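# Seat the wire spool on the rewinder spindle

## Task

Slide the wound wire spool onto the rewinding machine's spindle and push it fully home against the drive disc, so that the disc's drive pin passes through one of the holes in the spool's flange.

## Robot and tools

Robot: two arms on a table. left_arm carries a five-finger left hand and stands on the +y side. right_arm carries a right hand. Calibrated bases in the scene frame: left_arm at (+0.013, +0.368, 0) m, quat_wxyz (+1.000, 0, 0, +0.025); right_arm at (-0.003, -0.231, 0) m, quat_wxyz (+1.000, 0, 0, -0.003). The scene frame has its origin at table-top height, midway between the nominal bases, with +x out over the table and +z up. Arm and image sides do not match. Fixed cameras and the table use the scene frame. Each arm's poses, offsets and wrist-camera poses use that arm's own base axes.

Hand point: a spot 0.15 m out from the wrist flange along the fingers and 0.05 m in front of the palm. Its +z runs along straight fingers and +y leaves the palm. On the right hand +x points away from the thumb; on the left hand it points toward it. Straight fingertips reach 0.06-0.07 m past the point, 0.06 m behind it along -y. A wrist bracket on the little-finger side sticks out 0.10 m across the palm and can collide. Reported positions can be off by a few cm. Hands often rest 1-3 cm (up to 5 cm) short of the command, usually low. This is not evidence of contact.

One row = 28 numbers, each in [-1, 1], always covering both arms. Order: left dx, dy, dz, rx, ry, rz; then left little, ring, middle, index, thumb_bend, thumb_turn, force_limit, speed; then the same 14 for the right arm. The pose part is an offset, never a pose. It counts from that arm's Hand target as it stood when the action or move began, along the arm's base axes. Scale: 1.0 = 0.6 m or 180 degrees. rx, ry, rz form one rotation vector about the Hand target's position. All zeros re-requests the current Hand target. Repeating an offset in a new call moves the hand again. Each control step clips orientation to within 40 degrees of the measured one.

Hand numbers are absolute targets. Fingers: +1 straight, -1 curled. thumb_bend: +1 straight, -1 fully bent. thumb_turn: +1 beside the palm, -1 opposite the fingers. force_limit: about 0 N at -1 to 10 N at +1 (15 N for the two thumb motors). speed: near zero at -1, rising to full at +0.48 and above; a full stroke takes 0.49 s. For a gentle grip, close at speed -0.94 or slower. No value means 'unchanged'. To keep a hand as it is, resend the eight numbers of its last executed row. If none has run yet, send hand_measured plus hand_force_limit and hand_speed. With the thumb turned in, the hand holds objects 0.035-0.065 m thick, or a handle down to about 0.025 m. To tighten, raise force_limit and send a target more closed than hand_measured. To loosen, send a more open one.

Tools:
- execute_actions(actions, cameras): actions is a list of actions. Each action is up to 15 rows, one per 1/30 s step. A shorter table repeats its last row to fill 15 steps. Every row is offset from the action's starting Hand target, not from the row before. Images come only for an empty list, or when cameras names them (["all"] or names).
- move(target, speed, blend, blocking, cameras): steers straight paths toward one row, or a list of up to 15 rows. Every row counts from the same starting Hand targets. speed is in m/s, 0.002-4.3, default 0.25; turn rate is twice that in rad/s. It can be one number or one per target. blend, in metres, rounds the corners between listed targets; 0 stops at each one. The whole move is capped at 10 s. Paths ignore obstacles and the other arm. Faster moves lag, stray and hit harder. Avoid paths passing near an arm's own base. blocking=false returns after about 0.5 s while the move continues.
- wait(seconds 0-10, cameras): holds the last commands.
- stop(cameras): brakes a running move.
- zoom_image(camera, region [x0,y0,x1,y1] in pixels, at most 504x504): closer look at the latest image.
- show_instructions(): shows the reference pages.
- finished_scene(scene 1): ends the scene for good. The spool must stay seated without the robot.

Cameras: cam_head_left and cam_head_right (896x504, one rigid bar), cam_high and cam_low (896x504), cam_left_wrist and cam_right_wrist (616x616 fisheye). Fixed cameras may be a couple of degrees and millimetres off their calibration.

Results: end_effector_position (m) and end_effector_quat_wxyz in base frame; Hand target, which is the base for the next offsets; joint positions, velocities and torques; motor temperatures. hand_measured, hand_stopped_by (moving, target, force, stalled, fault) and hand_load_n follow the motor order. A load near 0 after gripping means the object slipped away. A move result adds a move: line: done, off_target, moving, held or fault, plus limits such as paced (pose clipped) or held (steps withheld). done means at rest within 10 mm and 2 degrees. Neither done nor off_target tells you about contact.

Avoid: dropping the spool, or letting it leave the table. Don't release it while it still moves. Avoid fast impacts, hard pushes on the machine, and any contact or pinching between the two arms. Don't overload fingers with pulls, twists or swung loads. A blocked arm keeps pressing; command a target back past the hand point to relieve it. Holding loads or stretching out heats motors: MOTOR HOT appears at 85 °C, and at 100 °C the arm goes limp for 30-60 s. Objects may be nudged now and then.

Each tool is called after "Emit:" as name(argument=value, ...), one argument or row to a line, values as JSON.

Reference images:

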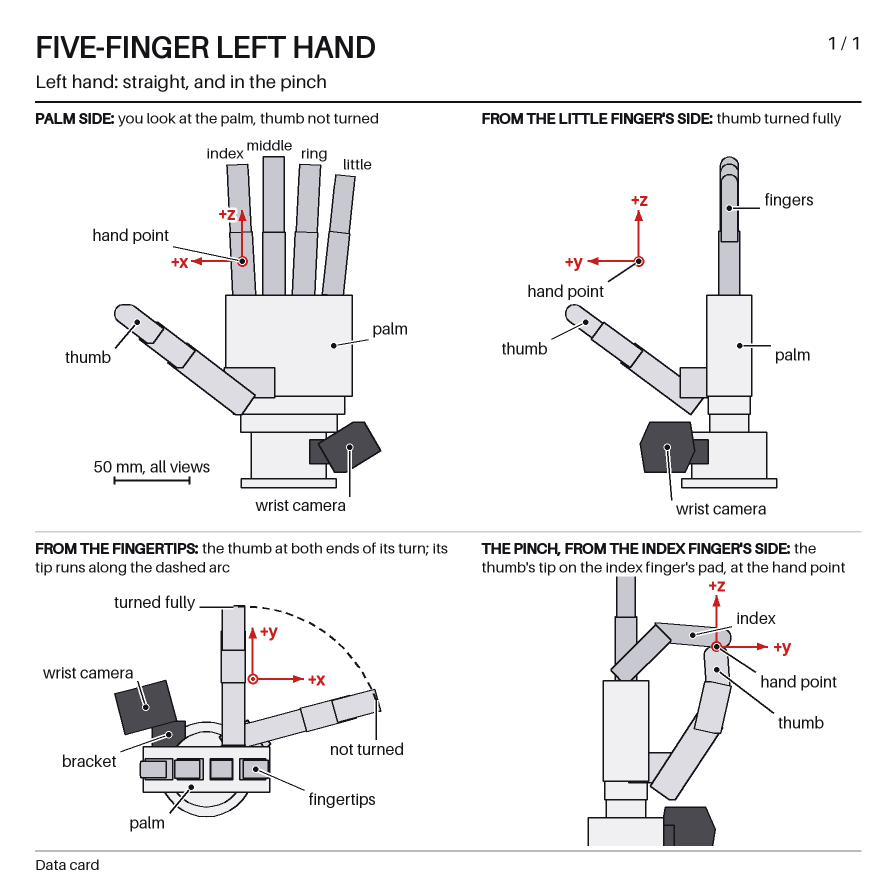

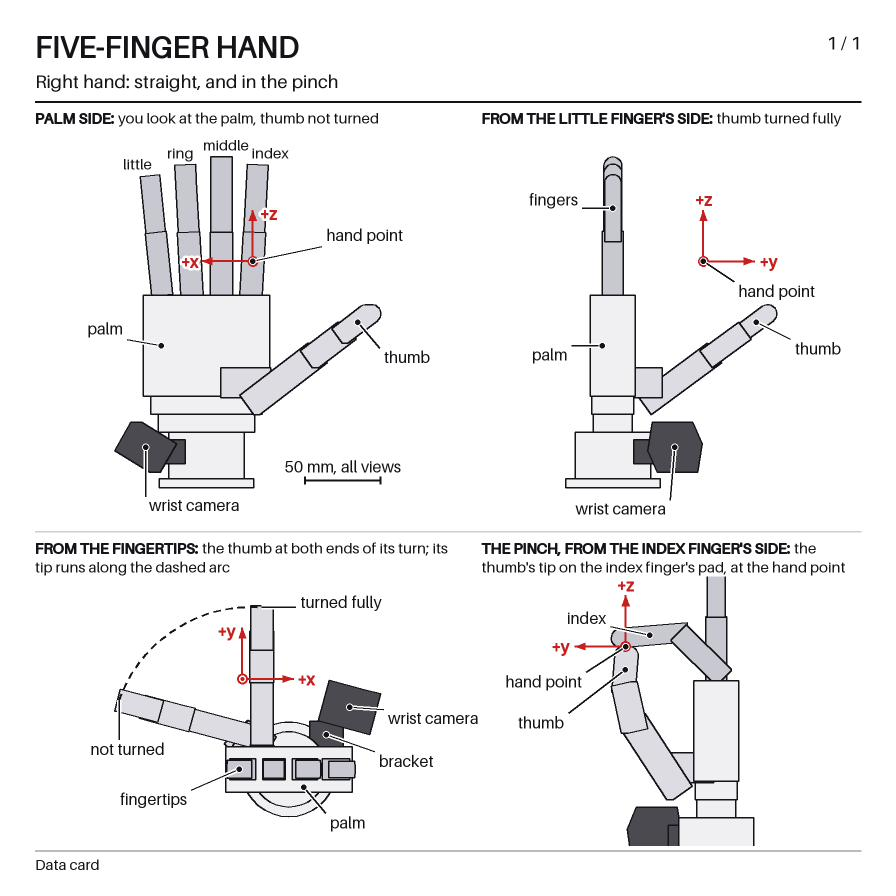

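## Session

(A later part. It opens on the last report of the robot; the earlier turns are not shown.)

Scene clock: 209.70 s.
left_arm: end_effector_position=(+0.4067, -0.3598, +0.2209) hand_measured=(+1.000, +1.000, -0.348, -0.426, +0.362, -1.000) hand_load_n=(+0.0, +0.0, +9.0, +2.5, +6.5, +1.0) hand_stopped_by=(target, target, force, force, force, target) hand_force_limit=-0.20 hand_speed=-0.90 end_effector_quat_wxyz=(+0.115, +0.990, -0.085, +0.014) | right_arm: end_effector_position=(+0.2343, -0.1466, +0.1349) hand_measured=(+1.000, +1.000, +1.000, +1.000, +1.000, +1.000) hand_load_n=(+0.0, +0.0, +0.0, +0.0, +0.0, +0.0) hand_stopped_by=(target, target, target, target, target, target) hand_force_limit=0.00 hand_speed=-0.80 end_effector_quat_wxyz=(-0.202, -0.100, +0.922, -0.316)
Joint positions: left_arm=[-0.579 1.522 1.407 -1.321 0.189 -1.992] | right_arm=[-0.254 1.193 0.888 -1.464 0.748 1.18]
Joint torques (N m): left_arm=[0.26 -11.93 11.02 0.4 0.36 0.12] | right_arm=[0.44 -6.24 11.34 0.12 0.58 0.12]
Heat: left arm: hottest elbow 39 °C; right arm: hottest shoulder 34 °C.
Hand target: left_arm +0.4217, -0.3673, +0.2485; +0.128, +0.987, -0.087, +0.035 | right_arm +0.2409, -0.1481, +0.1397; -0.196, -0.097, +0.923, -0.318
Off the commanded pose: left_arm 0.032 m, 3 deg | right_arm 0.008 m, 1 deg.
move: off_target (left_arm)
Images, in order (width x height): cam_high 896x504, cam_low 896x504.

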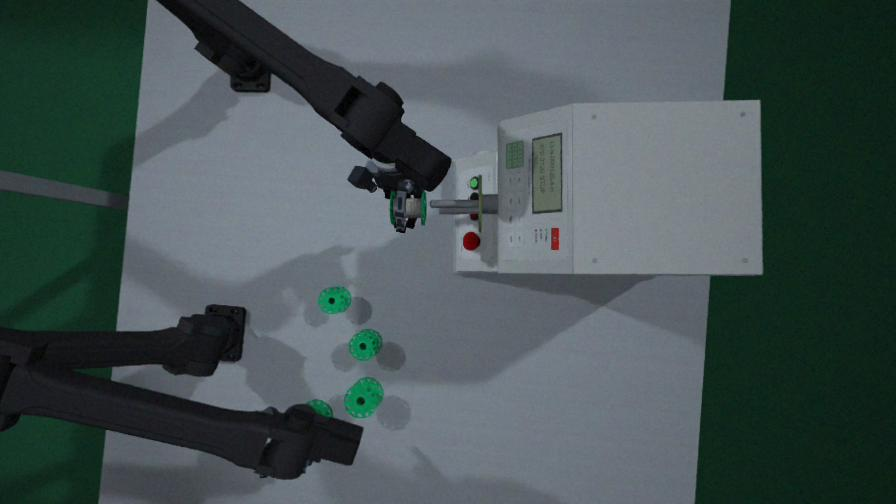

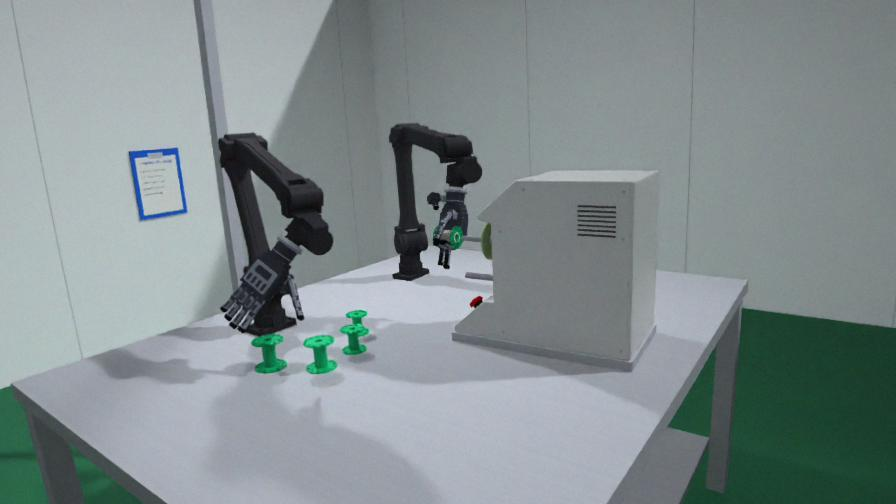

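Emit:
move(
  target=[0.002, 0.012, -0.006, 0, 0, 0, 1,1,-0.4,-0.6,0.1,-1,-0.2,-0.9, 0,0,0,0,0,0,1,1,1,1,1,1,0,-0.8],
  speed=0.04,
  cameras=["cam_high","cam_low"],
)

Emit:
zoom_image(
  camera="cam_high",
  region=[380, 175, 440, 225],
)

Emit:
zoom_image(
  camera="cam_low",
  region=[430, 210, 502, 270],
)

Scene clock: 211.47 s.
left_arm: end_effector_position=(+0.4089, -0.3575, +0.2212) hand_measured=(+1.000, +1.000, -0.348, -0.426, +0.362, -1.000) hand_load_n=(+0.0, +0.0, +9.0, +2.5, +6.5, +1.0) hand_stopped_by=(target, target, force, force, force, target) hand_force_limit=-0.20 hand_speed=-0.90 end_effector_quat_wxyz=(+0.115, +0.990, -0.083, +0.015) | right_arm: end_effector_position=(+0.2343, -0.1466, +0.1349) hand_measured=(+1.000, +1.000, +1.000, +1.000, +1.000, +1.000) hand_load_n=(+0.0, +0.0, +0.0, +0.0, +0.0, -0.5) hand_stopped_by=(target, target, target, target, target, target) hand_force_limit=0.00 hand_speed=-0.80 end_effector_quat_wxyz=(-0.202, -0.100, +0.922, -0.316)
Joint positions: left_arm=[-0.573 1.522 1.407 -1.321 0.189 -1.989] | right_arm=[-0.254 1.193 0.888 -1.464 0.748 1.18]
Joint torques (N m): left_arm=[0.67 -12.69 9.99 0.61 0.44 0.22] | right_arm=[0.5 -6.3 11.34 0.12 0.59 0.11]
Heat: left arm: hottest elbow 39 °C; right arm: hottest shoulder 34 °C.
Hand target: left_arm +0.4229, -0.3601, +0.2450; +0.128, +0.987, -0.087, +0.035 | right_arm +0.2409, -0.1481, +0.1397; -0.196, -0.097, +0.923, -0.318
Off the commanded pose: left_arm 0.028 m, 3 deg | right_arm 0.008 m, 1 deg.
move: off_target (left_arm)
Images, in order (width x height): cam_high 896x504, cam_low 896x504.

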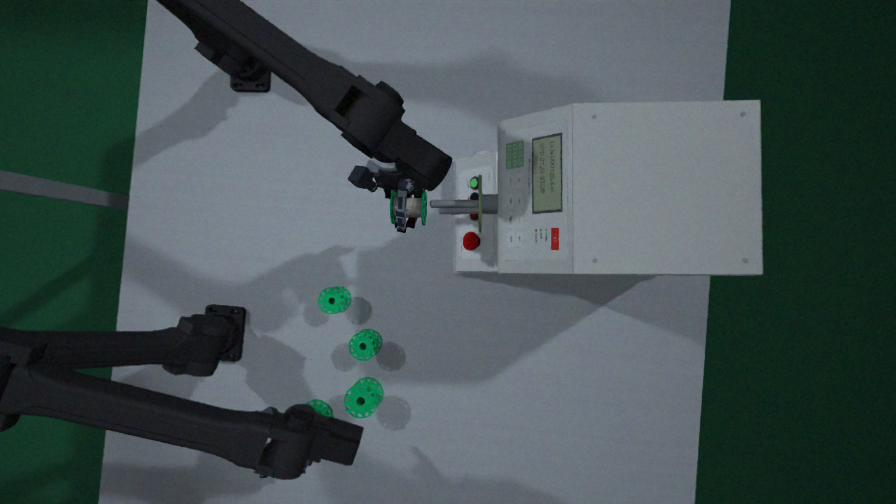

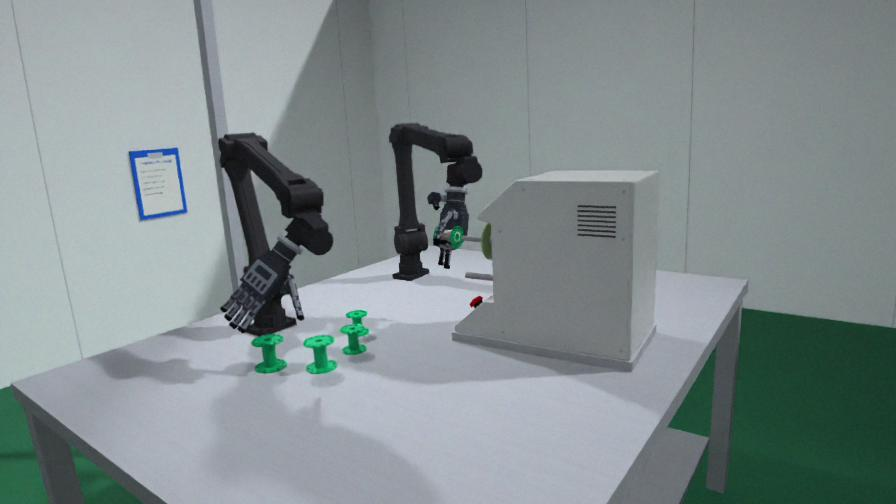

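Scaled by 8.400 from the camera's 896x504 image, which has a finer 1280x720 frame.

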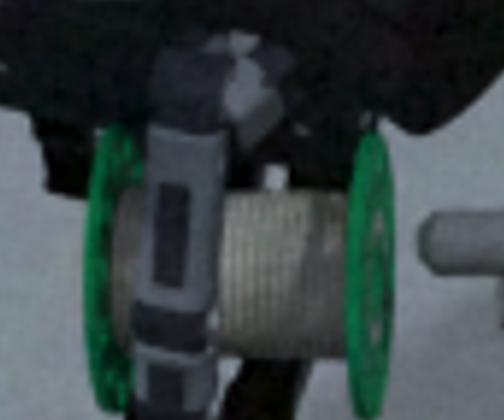

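Scaled by 7.000 from the camera's 896x504 image, which has a finer 1280x720 frame.

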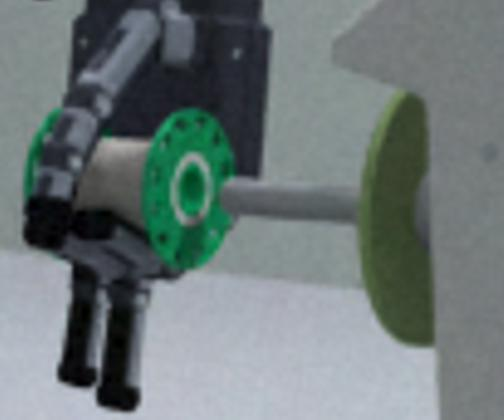

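Emit:
move(
  target=[-0.002, 0.010, -0.010, 0, 0, 0, 1,1,-0.4,-0.6,0.1,-1,-0.2,-0.9, 0,0,0,0,0,0,1,1,1,1,1,1,0,-0.8],
  speed=0.04,
  cameras=["cam_high","cam_low"],
)

Emit:
zoom_image(
  camera="cam_high",
  region=[390, 180, 450, 230],
)

Emit:
zoom_image(
  camera="cam_low",
  region=[430, 210, 502, 270],
)

Scene clock: 213.20 s.
left_arm: end_effector_position=(+0.4118, -0.3537, +0.2214) hand_measured=(+1.000, +1.000, -0.348, -0.426, +0.362, -1.000) hand_load_n=(+0.0, +0.0, +9.0, +2.5, +6.5, +1.0) hand_stopped_by=(target, target, force, force, force, target) hand_force_limit=-0.20 hand_speed=-0.90 end_effector_quat_wxyz=(+0.115, +0.990, -0.083, +0.015) | right_arm: end_effector_position=(+0.2343, -0.1466, +0.1349) hand_measured=(+1.000, +1.000, +1.000, +1.000, +1.000, +1.000) hand_load_n=(+0.0, +0.0, +0.0, +0.0, +0.0, +0.0) hand_stopped_by=(target, target, target, target, target, target) hand_force_limit=0.00 hand_speed=-0.80 end_effector_quat_wxyz=(-0.202, -0.100, +0.922, -0.316)
Joint positions: left_arm=[-0.563 1.522 1.407 -1.321 0.19 -1.979] | right_arm=[-0.254 1.193 0.888 -1.464 0.748 1.18]
Joint torques (N m): left_arm=[0.73 -12.63 8.36 1.18 0.46 0.24] | right_arm=[0.44 -6.36 11.34 0.12 0.58 0.11]
Heat: left arm: hottest elbow 39 °C; right arm: hottest shoulder 34 °C.
Hand target: left_arm +0.4218, -0.3540, +0.2390; +0.128, +0.987, -0.086, +0.035 | right_arm +0.2409, -0.1481, +0.1397; -0.196, -0.097, +0.923, -0.318
Off the commanded pose: left_arm 0.020 m, 3 deg | right_arm 0.008 m, 1 deg.
move: off_target (left_arm)
Images, in order (width x height): cam_high 896x504, cam_low 896x504.

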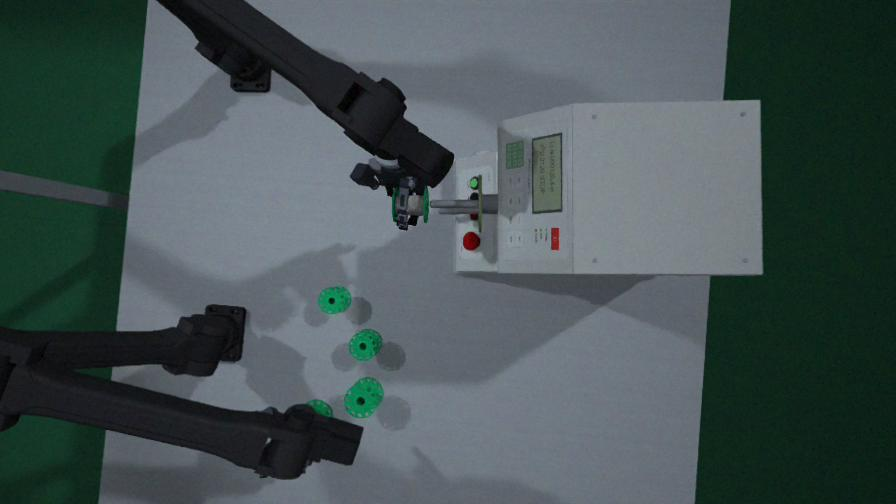

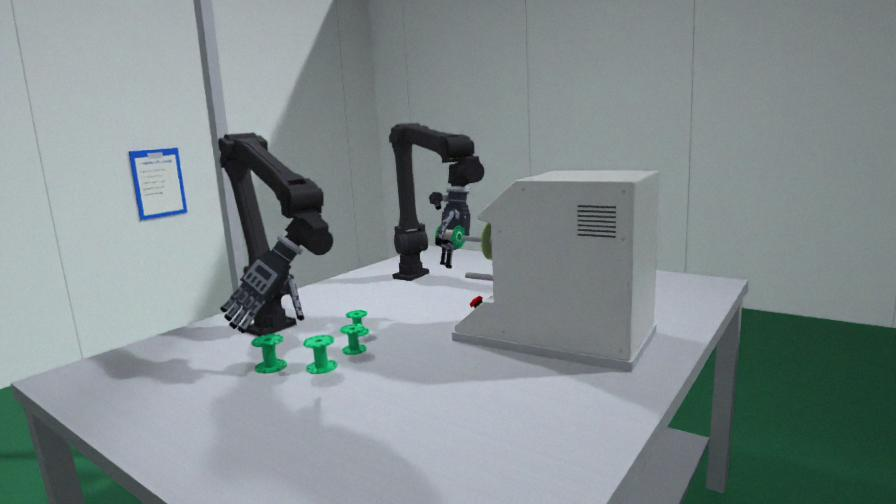

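Scaled by 8.400 from the camera's 896x504 image, which has a finer 1280x720 frame.

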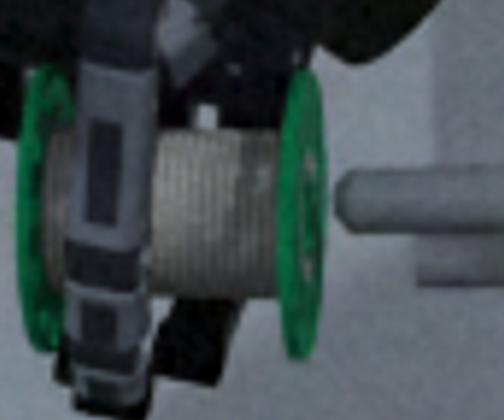

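Scaled by 7.000 from the camera's 896x504 image, which has a finer 1280x720 frame.

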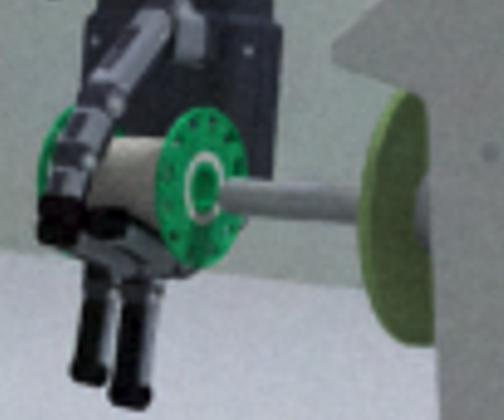

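Emit:
move(
  target=[-0.002, 0.004, -0.008, 0, 0, 0, 1,1,-0.4,-0.6,0.1,-1,-0.2,-0.9, 0,0,0,0,0,0,1,1,1,1,1,1,0,-0.8],
  speed=0.03,
  cameras=["cam_high","cam_low"],
)

Emit:
zoom_image(
  camera="cam_high",
  region=[390, 180, 450, 230],
)

Emit:
zoom_image(
  camera="cam_low",
  region=[430, 210, 502, 270],
)

Scene clock: 215.47 s.
left_arm: end_effector_position=(+0.4124, -0.3528, +0.2214) hand_measured=(+1.000, +1.000, -0.348, -0.426, +0.362, -1.000) hand_load_n=(+0.0, +0.0, +9.0, +2.0, +6.5, +1.0) hand_stopped_by=(target, target, force, force, force, target) hand_force_limit=-0.20 hand_speed=-0.90 end_effector_quat_wxyz=(+0.116, +0.990, -0.083, +0.016) | right_arm: end_effector_position=(+0.2343, -0.1466, +0.1349) hand_measured=(+1.000, +1.000, +1.000, +1.000, +1.000, +1.000) hand_load_n=(+0.0, +0.0, +0.0, +0.0, +0.0, +0.0) hand_stopped_by=(target, target, target, target, target, target) hand_force_limit=0.00 hand_speed=-0.80 end_effector_quat_wxyz=(-0.202, -0.100, +0.922, -0.316)
Joint positions: left_arm=[-0.56 1.522 1.407 -1.321 0.191 -1.976] | right_arm=[-0.254 1.193 0.888 -1.464 0.748 1.18]
Joint torques (N m): left_arm=[0.62 -13.16 7.19 1.57 0.46 0.19] | right_arm=[0.44 -6.24 11.37 0.12 0.59 0.12]
Heat: left arm: hottest elbow 39 °C; right arm: hottest shoulder 34 °C.
Hand target: left_arm +0.4205, -0.3518, +0.2342; +0.128, +0.987, -0.087, +0.035 | right_arm +0.2409, -0.1481, +0.1397; -0.196, -0.097, +0.923, -0.318
Off the commanded pose: left_arm 0.015 m, 3 deg | right_arm 0.008 m, 1 deg.
move: off_target (left_arm)
Images, in order (width x height): cam_high 896x504, cam_low 896x504.

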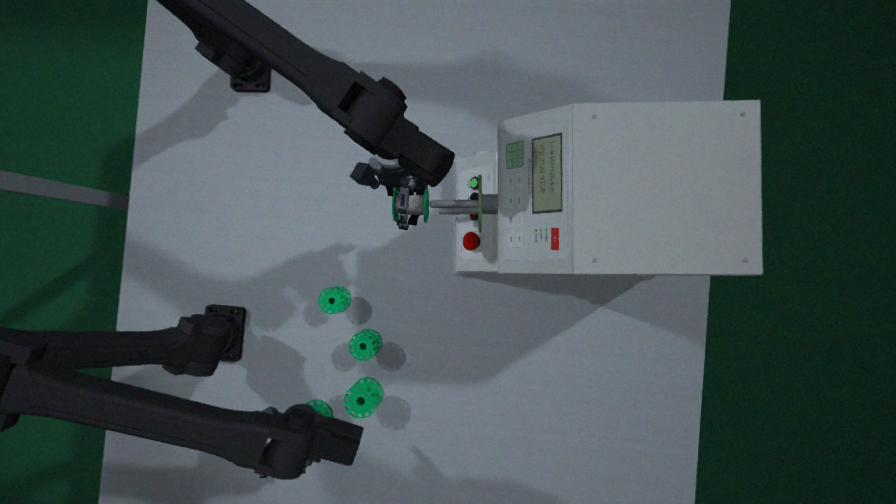

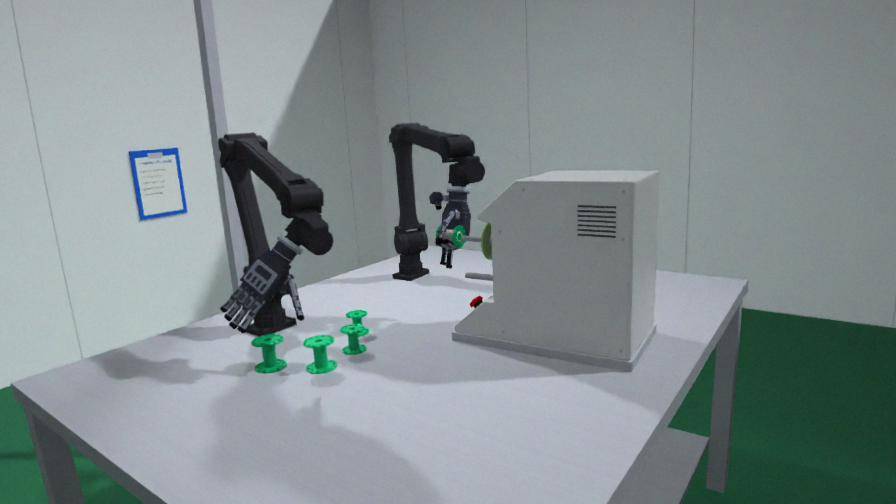

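Scaled by 8.400 from the camera's 896x504 image, which has a finer 1280x720 frame.

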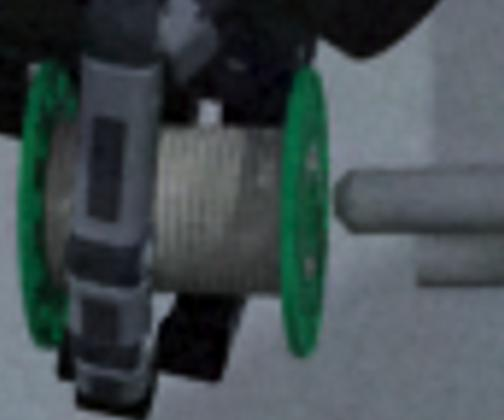

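Scaled by 7.000 from the camera's 896x504 image, which has a finer 1280x720 frame.

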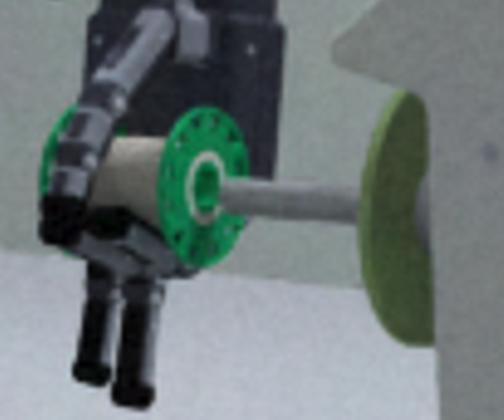

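Emit:
move(
  target=[-0.006, 0.006, -0.010, 0, 0, 0, 1,1,-0.4,-0.6,0.1,-1,-0.2,-0.9, 0,0,0,0,0,0,1,1,1,1,1,1,0,-0.8],
  speed=0.03,
  cameras=["cam_high","cam_low"],
)

Emit:
zoom_image(
  camera="cam_high",
  region=[390, 180, 450, 230],
)

Emit:
zoom_image(
  camera="cam_low",
  region=[430, 210, 502, 270],
)

Scene clock: 216.93 s.
left_arm: end_effector_position=(+0.4095, -0.3496, +0.2094) hand_measured=(+1.000, +1.000, -0.348, -0.426, +0.362, -1.000) hand_load_n=(+0.0, +0.0, +9.0, +2.5, +6.5, +1.0) hand_stopped_by=(target, target, force, force, force, target) hand_force_limit=-0.20 hand_speed=-0.90 end_effector_quat_wxyz=(+0.113, +0.990, -0.083, +0.011) | right_arm: end_effector_position=(+0.2343, -0.1466, +0.1349) hand_measured=(+1.000, +1.000, +1.000, +1.000, +1.000, +1.000) hand_load_n=(+0.0, +0.0, +0.0, +0.0, +0.0, +0.0) hand_stopped_by=(target, target, target, target, target, target) hand_force_limit=0.00 hand_speed=-0.80 end_effector_quat_wxyz=(-0.202, -0.100, +0.922, -0.316)
Joint positions: left_arm=[-0.558 1.522 1.378 -1.302 0.191 -1.973] | right_arm=[-0.254 1.193 0.888 -1.464 0.748 1.18]
Joint torques (N m): left_arm=[0.67 -14.27 7.2 1.46 0.48 0.21] | right_arm=[0.5 -6.3 11.34 0.12 0.59 0.13]
Heat: left arm: hottest elbow 39 °C; right arm: hottest shoulder 34 °C.
Hand target: left_arm +0.4169, -0.3480, +0.2281; +0.128, +0.987, -0.086, +0.035 | right_arm +0.2409, -0.1481, +0.1397; -0.196, -0.097, +0.923, -0.318
Off the commanded pose: left_arm 0.020 m, 3 deg | right_arm 0.008 m, 1 deg.
move: off_target (left_arm)
Images, in order (width x height): cam_high 896x504, cam_low 896x504.

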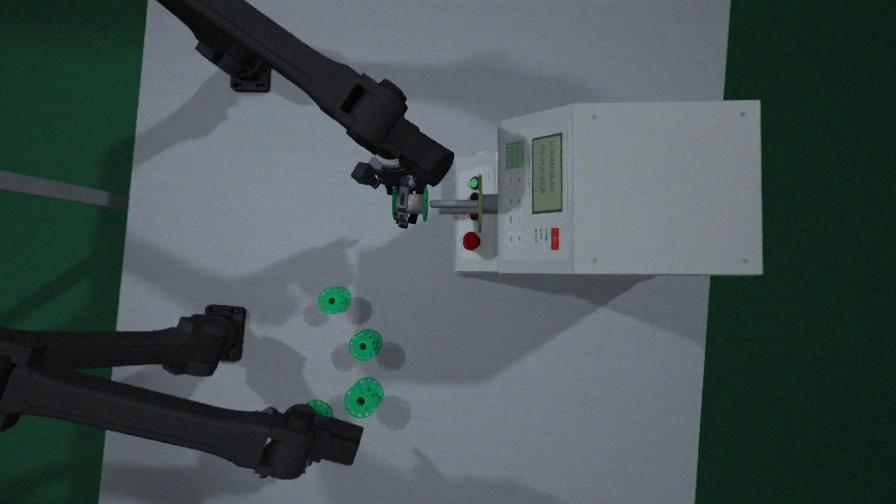

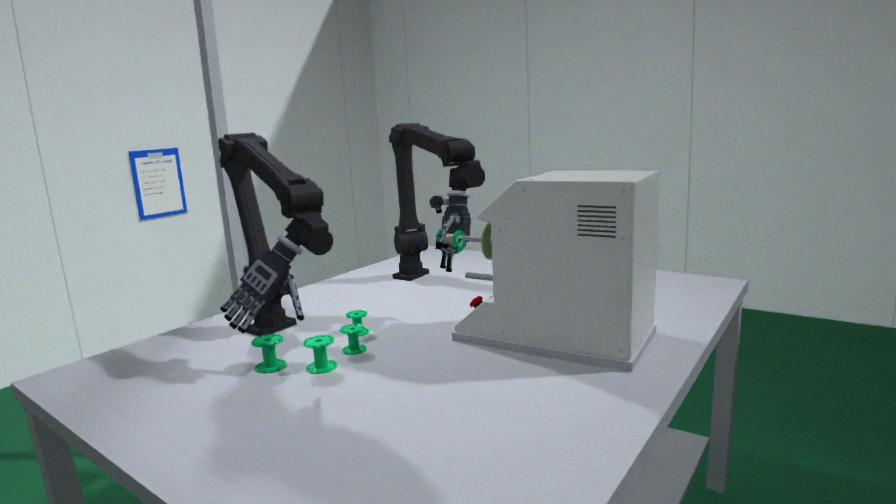

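Scaled by 8.400 from the camera's 896x504 image, which has a finer 1280x720 frame.

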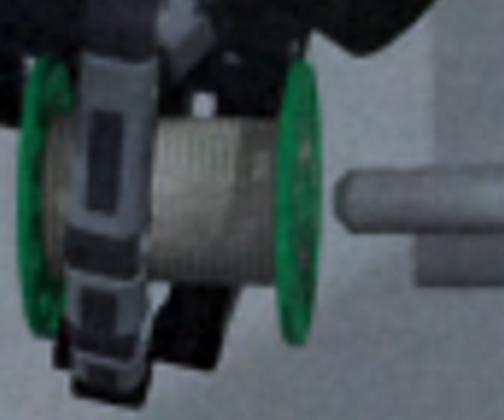

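Scaled by 7.000 from the camera's 896x504 image, which has a finer 1280x720 frame.

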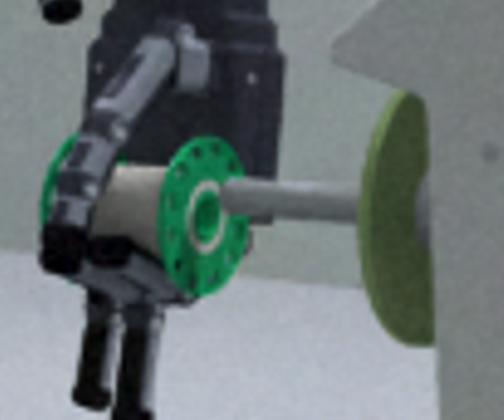

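Emit:
move(
  target=[0.01, 0.0, 0.025, 0, 0, 0, 1,1,-0.4,-0.6,0.1,-1,-0.2,-0.9, 0,0,0,0,0,0,1,1,1,1,1,1,0,-0.8],
  speed=0.03,
)

Scene clock: 220.27 s.
left_arm: end_effector_position=(+0.4096, -0.3460, +0.2088) hand_measured=(+1.000, +1.000, -0.348, -0.426, +0.362, -1.000) hand_load_n=(+0.0, +0.0, +9.0, +2.0, +6.5, +1.0) hand_stopped_by=(target, target, force, force, force, target) hand_force_limit=-0.20 hand_speed=-0.90 end_effector_quat_wxyz=(+0.112, +0.990, -0.082, +0.008) | right_arm: end_effector_position=(+0.2343, -0.1466, +0.1349) hand_measured=(+1.000, +1.000, +1.000, +1.000, +1.000, +1.000) hand_load_n=(+0.0, +0.0, +0.0, -0.5, +0.0, -0.5) hand_stopped_by=(target, target, target, target, target, target) hand_force_limit=0.00 hand_speed=-0.80 end_effector_quat_wxyz=(-0.202, -0.100, +0.922, -0.316)
Joint positions: left_arm=[-0.551 1.522 1.378 -1.311 0.192 -1.967] | right_arm=[-0.254 1.193 0.888 -1.464 0.748 1.18]
Joint torques (N m): left_arm=[0.91 -13.8 10.44 0.23 0.47 0.21] | right_arm=[0.44 -6.36 11.33 0.12 0.58 0.12]
Heat: left arm: hottest elbow 39 °C; right arm: hottest shoulder 34 °C.
Hand target: left_arm +0.4230, -0.3481, +0.2432; +0.128, +0.987, -0.087, +0.035 | right_arm +0.2409, -0.1481, +0.1397; -0.196, -0.097, +0.923, -0.318
Off the commanded pose: left_arm 0.037 m, 4 deg | right_arm 0.008 m, 1 deg.
move: off_target (left_arm)

Emit:
move(
  target=[0.0, -0.002, 0.015, 0, 0, 0, 1,1,-0.4,-0.6,0.1,-1,-0.2,-0.9, 0,0,0,0,0,0,1,1,1,1,1,1,0,-0.8],
  speed=0.03,
)

Scene clock: 221.53 s.
left_arm: end_effector_position=(+0.4085, -0.3453, +0.2136) hand_measured=(+1.000, +1.000, -0.348, -0.426, +0.362, -1.000) hand_load_n=(+0.0, +0.0, +9.0, +2.5, +6.5, +1.0) hand_stopped_by=(target, target, force, force, force, target) hand_force_limit=-0.20 hand_speed=-0.90 end_effector_quat_wxyz=(+0.110, +0.991, -0.082, +0.004) | right_arm: end_effector_position=(+0.2343, -0.1466, +0.1349) hand_measured=(+1.000, +1.000, +1.000, +1.000, +1.000, +1.000) hand_load_n=(+0.0, +0.0, +0.0, +0.0, +0.0, -0.5) hand_stopped_by=(target, target, target, target, target, target) hand_force_limit=0.00 hand_speed=-0.80 end_effector_quat_wxyz=(-0.202, -0.100, +0.922, -0.316)
Joint positions: left_arm=[-0.551 1.522 1.393 -1.334 0.192 -1.967] | right_arm=[-0.254 1.193 0.888 -1.464 0.748 1.18]
Joint torques (N m): left_arm=[0.79 -13.74 10.89 0.29 0.48 0.21] | right_arm=[0.44 -6.36 11.36 0.13 0.58 0.12]
Heat: left arm: hottest elbow 39 °C; right arm: hottest shoulder 34 °C.
Hand target: left_arm +0.4229, -0.3492, +0.2521; +0.128, +0.987, -0.086, +0.035 | right_arm +0.2409, -0.1481, +0.1397; -0.196, -0.097, +0.923, -0.318
Off the commanded pose: left_arm 0.041 m, 4 deg | right_arm 0.008 m, 1 deg.
move: off_target (left_arm)

Emit:
move(
  target=[-0.004, -0.006, 0.006, 0, 0, 0, 1,1,-0.4,-0.6,0.1,-1,-0.2,-0.9, 0,0,0,0,0,0,1,1,1,1,1,1,0,-0.8],
  speed=0.03,
  cameras=["cam_high","cam_low"],
)

Emit:
zoom_image(
  camera="cam_high",
  region=[390, 180, 450, 230],
)

Emit:
zoom_image(
  camera="cam_low",
  region=[430, 210, 502, 270],
)

Scene clock: 223.33 s.
left_arm: end_effector_position=(+0.4089, -0.3456, +0.2167) hand_measured=(+1.000, +1.000, -0.348, -0.426, +0.362, -1.000) hand_load_n=(+0.0, +0.0, +9.0, +2.5, +6.5, +1.0) hand_stopped_by=(target, target, force, force, force, target) hand_force_limit=-0.20 hand_speed=-0.90 end_effector_quat_wxyz=(+0.110, +0.991, -0.082, +0.004) | right_arm: end_effector_position=(+0.2343, -0.1466, +0.1349) hand_measured=(+1.000, +1.000, +1.000, +1.000, +1.000, +1.000) hand_load_n=(+0.0, +0.0, +0.0, +0.0, +0.0, +0.0) hand_stopped_by=(target, target, target, target, target, target) hand_force_limit=0.00 hand_speed=-0.80 end_effector_quat_wxyz=(-0.202, -0.100, +0.922, -0.316)
Joint positions: left_arm=[-0.551 1.522 1.401 -1.341 0.192 -1.967] | right_arm=[-0.254 1.193 0.888 -1.464 0.748 1.18]
Joint torques (N m): left_arm=[0.32 -13.98 10.92 0.32 0.44 0.11] | right_arm=[0.5 -6.3 11.36 0.12 0.58 0.12]
Heat: left arm: hottest elbow 39 °C; right arm: hottest shoulder 34 °C.
Hand target: left_arm +0.4206, -0.3529, +0.2558; +0.128, +0.987, -0.086, +0.035 | right_arm +0.2409, -0.1481, +0.1397; -0.196, -0.097, +0.923, -0.318
Off the commanded pose: left_arm 0.041 m, 4 deg | right_arm 0.008 m, 1 deg.
move: off_target (left_arm)
Images, in order (width x height): cam_high 896x504, cam_low 896x504.

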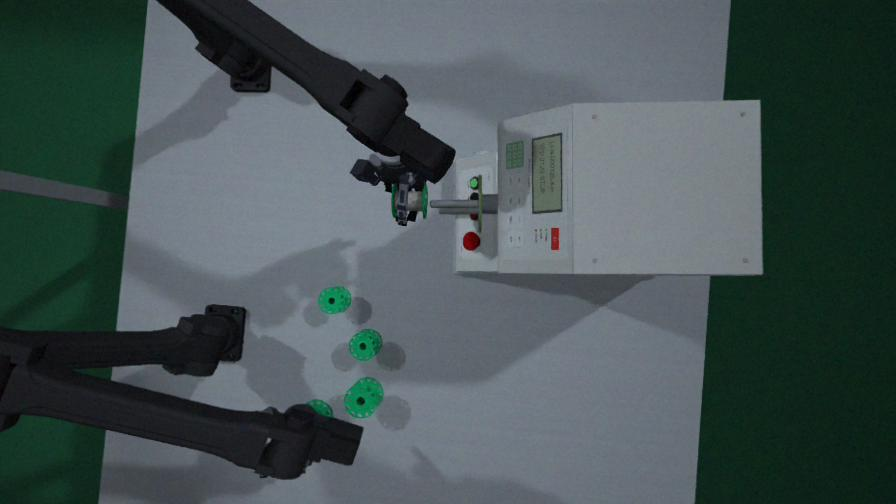

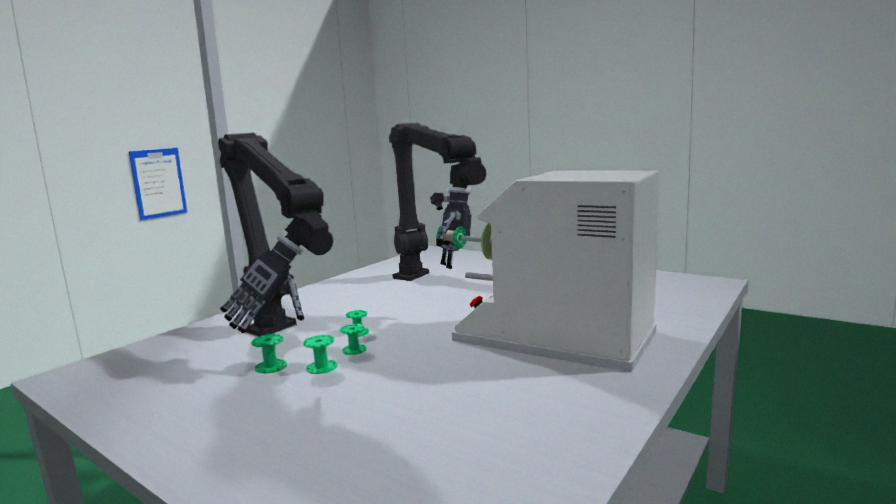

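Scaled by 8.400 from the camera's 896x504 image, which has a finer 1280x720 frame.

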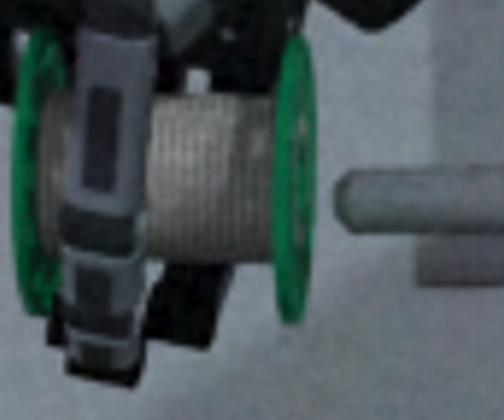

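Scaled by 7.000 from the camera's 896x504 image, which has a finer 1280x720 frame.

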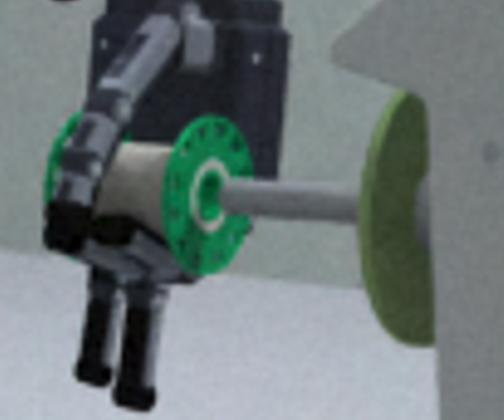

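Emit:
move(
  target=[0.0135, -0.0075, -0.0185, 0, 0, 0, 1,1,-0.4,-0.6,0.1,-1,-0.2,-0.9, 0,0,0,0,0,0,1,1,1,1,1,1,0,-0.8],
  speed=0.03,
  cameras=["cam_high","cam_low"],
)

Emit:
zoom_image(
  camera="cam_high",
  region=[390, 180, 450, 230],
)

Emit:
zoom_image(
  camera="cam_low",
  region=[430, 210, 502, 270],
)

Scene clock: 225.33 s.
left_arm: end_effector_position=(+0.4089, -0.3456, +0.2167) hand_measured=(+1.000, +1.000, -0.348, -0.426, +0.362, -1.000) hand_load_n=(+0.0, +0.0, +9.0, +2.0, +6.5, +1.0) hand_stopped_by=(target, target, force, force, force, target) hand_force_limit=-0.20 hand_speed=-0.90 end_effector_quat_wxyz=(+0.110, +0.991, -0.082, +0.004) | right_arm: end_effector_position=(+0.2343, -0.1466, +0.1349) hand_measured=(+1.000, +1.000, +1.000, +1.000, +1.000, +1.000) hand_load_n=(+0.0, +0.0, +0.0, +0.0, +0.0, +0.0) hand_stopped_by=(target, target, target, target, target, target) hand_force_limit=0.00 hand_speed=-0.80 end_effector_quat_wxyz=(-0.202, -0.100, +0.922, -0.316)
Joint positions: left_arm=[-0.551 1.522 1.401 -1.341 0.192 -1.967] | right_arm=[-0.254 1.193 0.888 -1.464 0.748 1.18]
Joint torques (N m): left_arm=[0.15 -11.87 10.95 1.21 0.43 0.14] | right_arm=[0.44 -6.3 11.32 0.14 0.59 0.12]
Heat: left arm: hottest elbow 39 °C; right arm: hottest shoulder 34 °C.
Hand target: left_arm +0.4287, -0.3574, +0.2447; +0.128, +0.987, -0.086, +0.035 | right_arm +0.2409, -0.1481, +0.1397; -0.196, -0.097, +0.923, -0.318
Off the commanded pose: left_arm 0.036 m, 4 deg | right_arm 0.008 m, 1 deg.
move: off_target (left_arm)
Images, in order (width x height): cam_high 896x504, cam_low 896x504.

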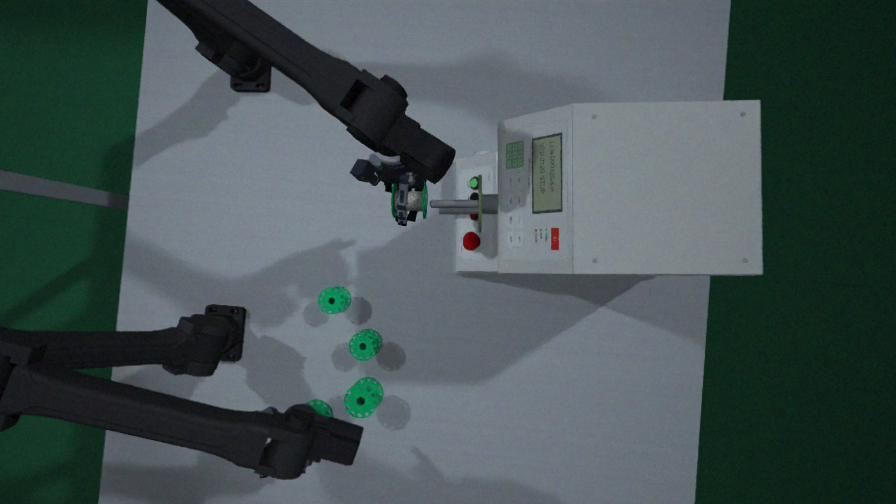

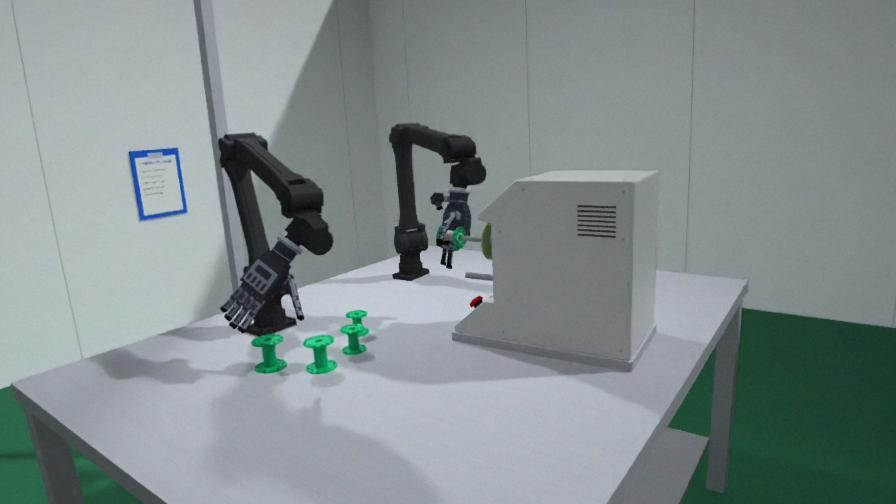

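Scaled by 8.400 from the camera's 896x504 image, which has a finer 1280x720 frame.

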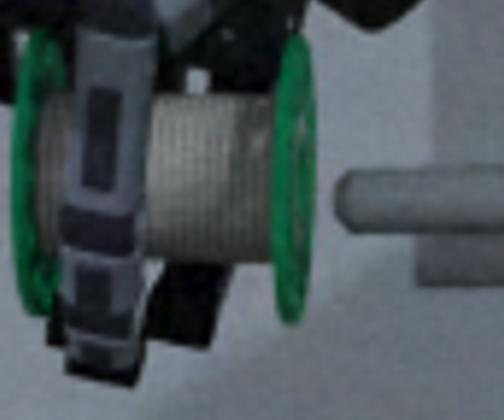

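Scaled by 7.000 from the camera's 896x504 image, which has a finer 1280x720 frame.

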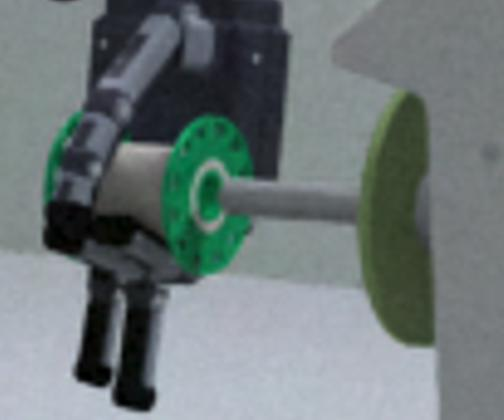

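Emit:
move(
  target=[0.0083, -0.0072, 0.001, 0, 0, 0, 1,1,-0.4,-0.6,0.1,-1,-0.2,-0.9, 0,0,0,0,0,0,1,1,1,1,1,1,0,-0.8],
  speed=0.03,
  cameras=["cam_high","cam_low"],
)

Emit:
zoom_image(
  camera="cam_high",
  region=[390, 180, 450, 230],
)

Emit:
zoom_image(
  camera="cam_low",
  region=[430, 210, 502, 270],
)

Scene clock: 226.77 s.
left_arm: end_effector_position=(+0.4153, -0.3495, +0.2164) hand_measured=(+1.000, +1.000, -0.348, -0.426, +0.362, -1.000) hand_load_n=(+0.0, +0.0, +9.0, +2.5, +6.5, +1.0) hand_stopped_by=(target, target, force, force, force, target) hand_force_limit=-0.20 hand_speed=-0.90 end_effector_quat_wxyz=(+0.110, +0.990, -0.082, +0.005) | right_arm: end_effector_position=(+0.2343, -0.1466, +0.1349) hand_measured=(+1.000, +1.000, +1.000, +1.000, +1.000, +1.000) hand_load_n=(+0.0, +0.0, +0.0, +0.0, +0.0, +0.0) hand_stopped_by=(target, target, target, target, target, target) hand_force_limit=0.00 hand_speed=-0.80 end_effector_quat_wxyz=(-0.202, -0.100, +0.922, -0.316)
Joint positions: left_arm=[-0.551 1.541 1.421 -1.341 0.192 -1.967] | right_arm=[-0.254 1.193 0.888 -1.464 0.748 1.18]
Joint torques (N m): left_arm=[-0.09 -11.99 10.96 1.11 0.42 0.11] | right_arm=[0.44 -6.36 11.37 0.1 0.59 0.12]
Heat: left arm: hottest elbow 39 °C; right arm: hottest shoulder 34 °C.
Hand target: left_arm +0.4337, -0.3617, +0.2453; +0.128, +0.987, -0.086, +0.035 | right_arm +0.2409, -0.1481, +0.1397; -0.196, -0.097, +0.923, -0.318
Off the commanded pose: left_arm 0.036 m, 4 deg | right_arm 0.008 m, 1 deg.
move: off_target (left_arm)
Images, in order (width x height): cam_high 896x504, cam_low 896x504.

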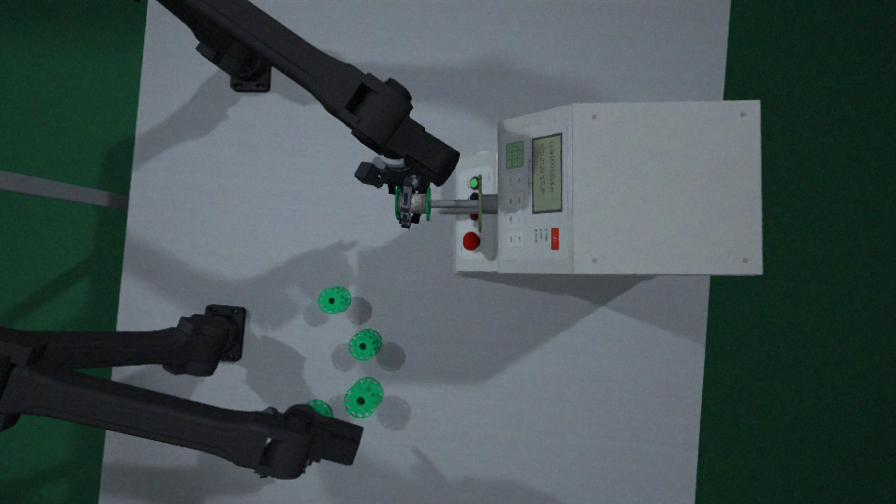

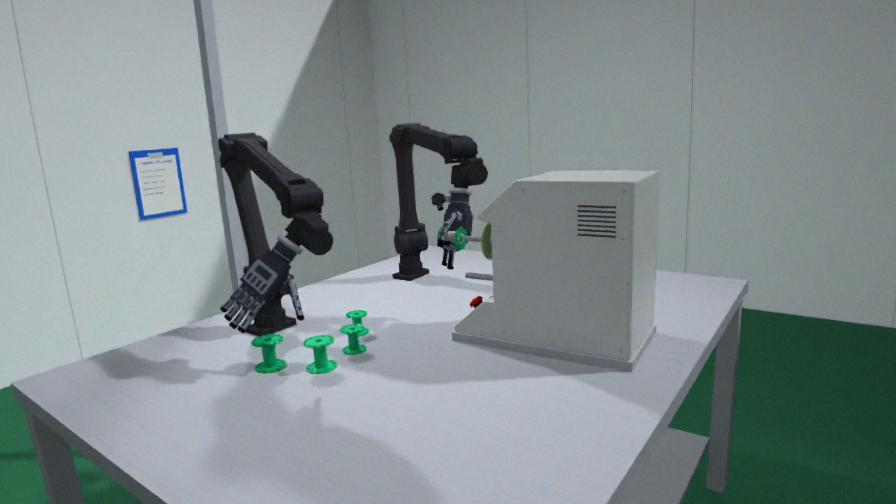

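Scaled by 8.400 from the camera's 896x504 image, which has a finer 1280x720 frame.

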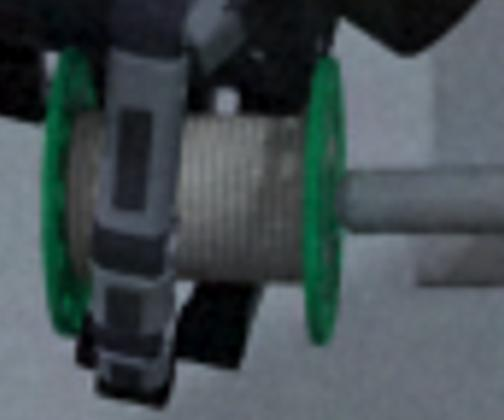

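Scaled by 7.000 from the camera's 896x504 image, which has a finer 1280x720 frame.

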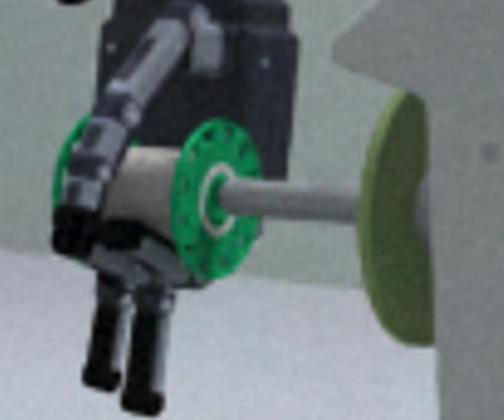

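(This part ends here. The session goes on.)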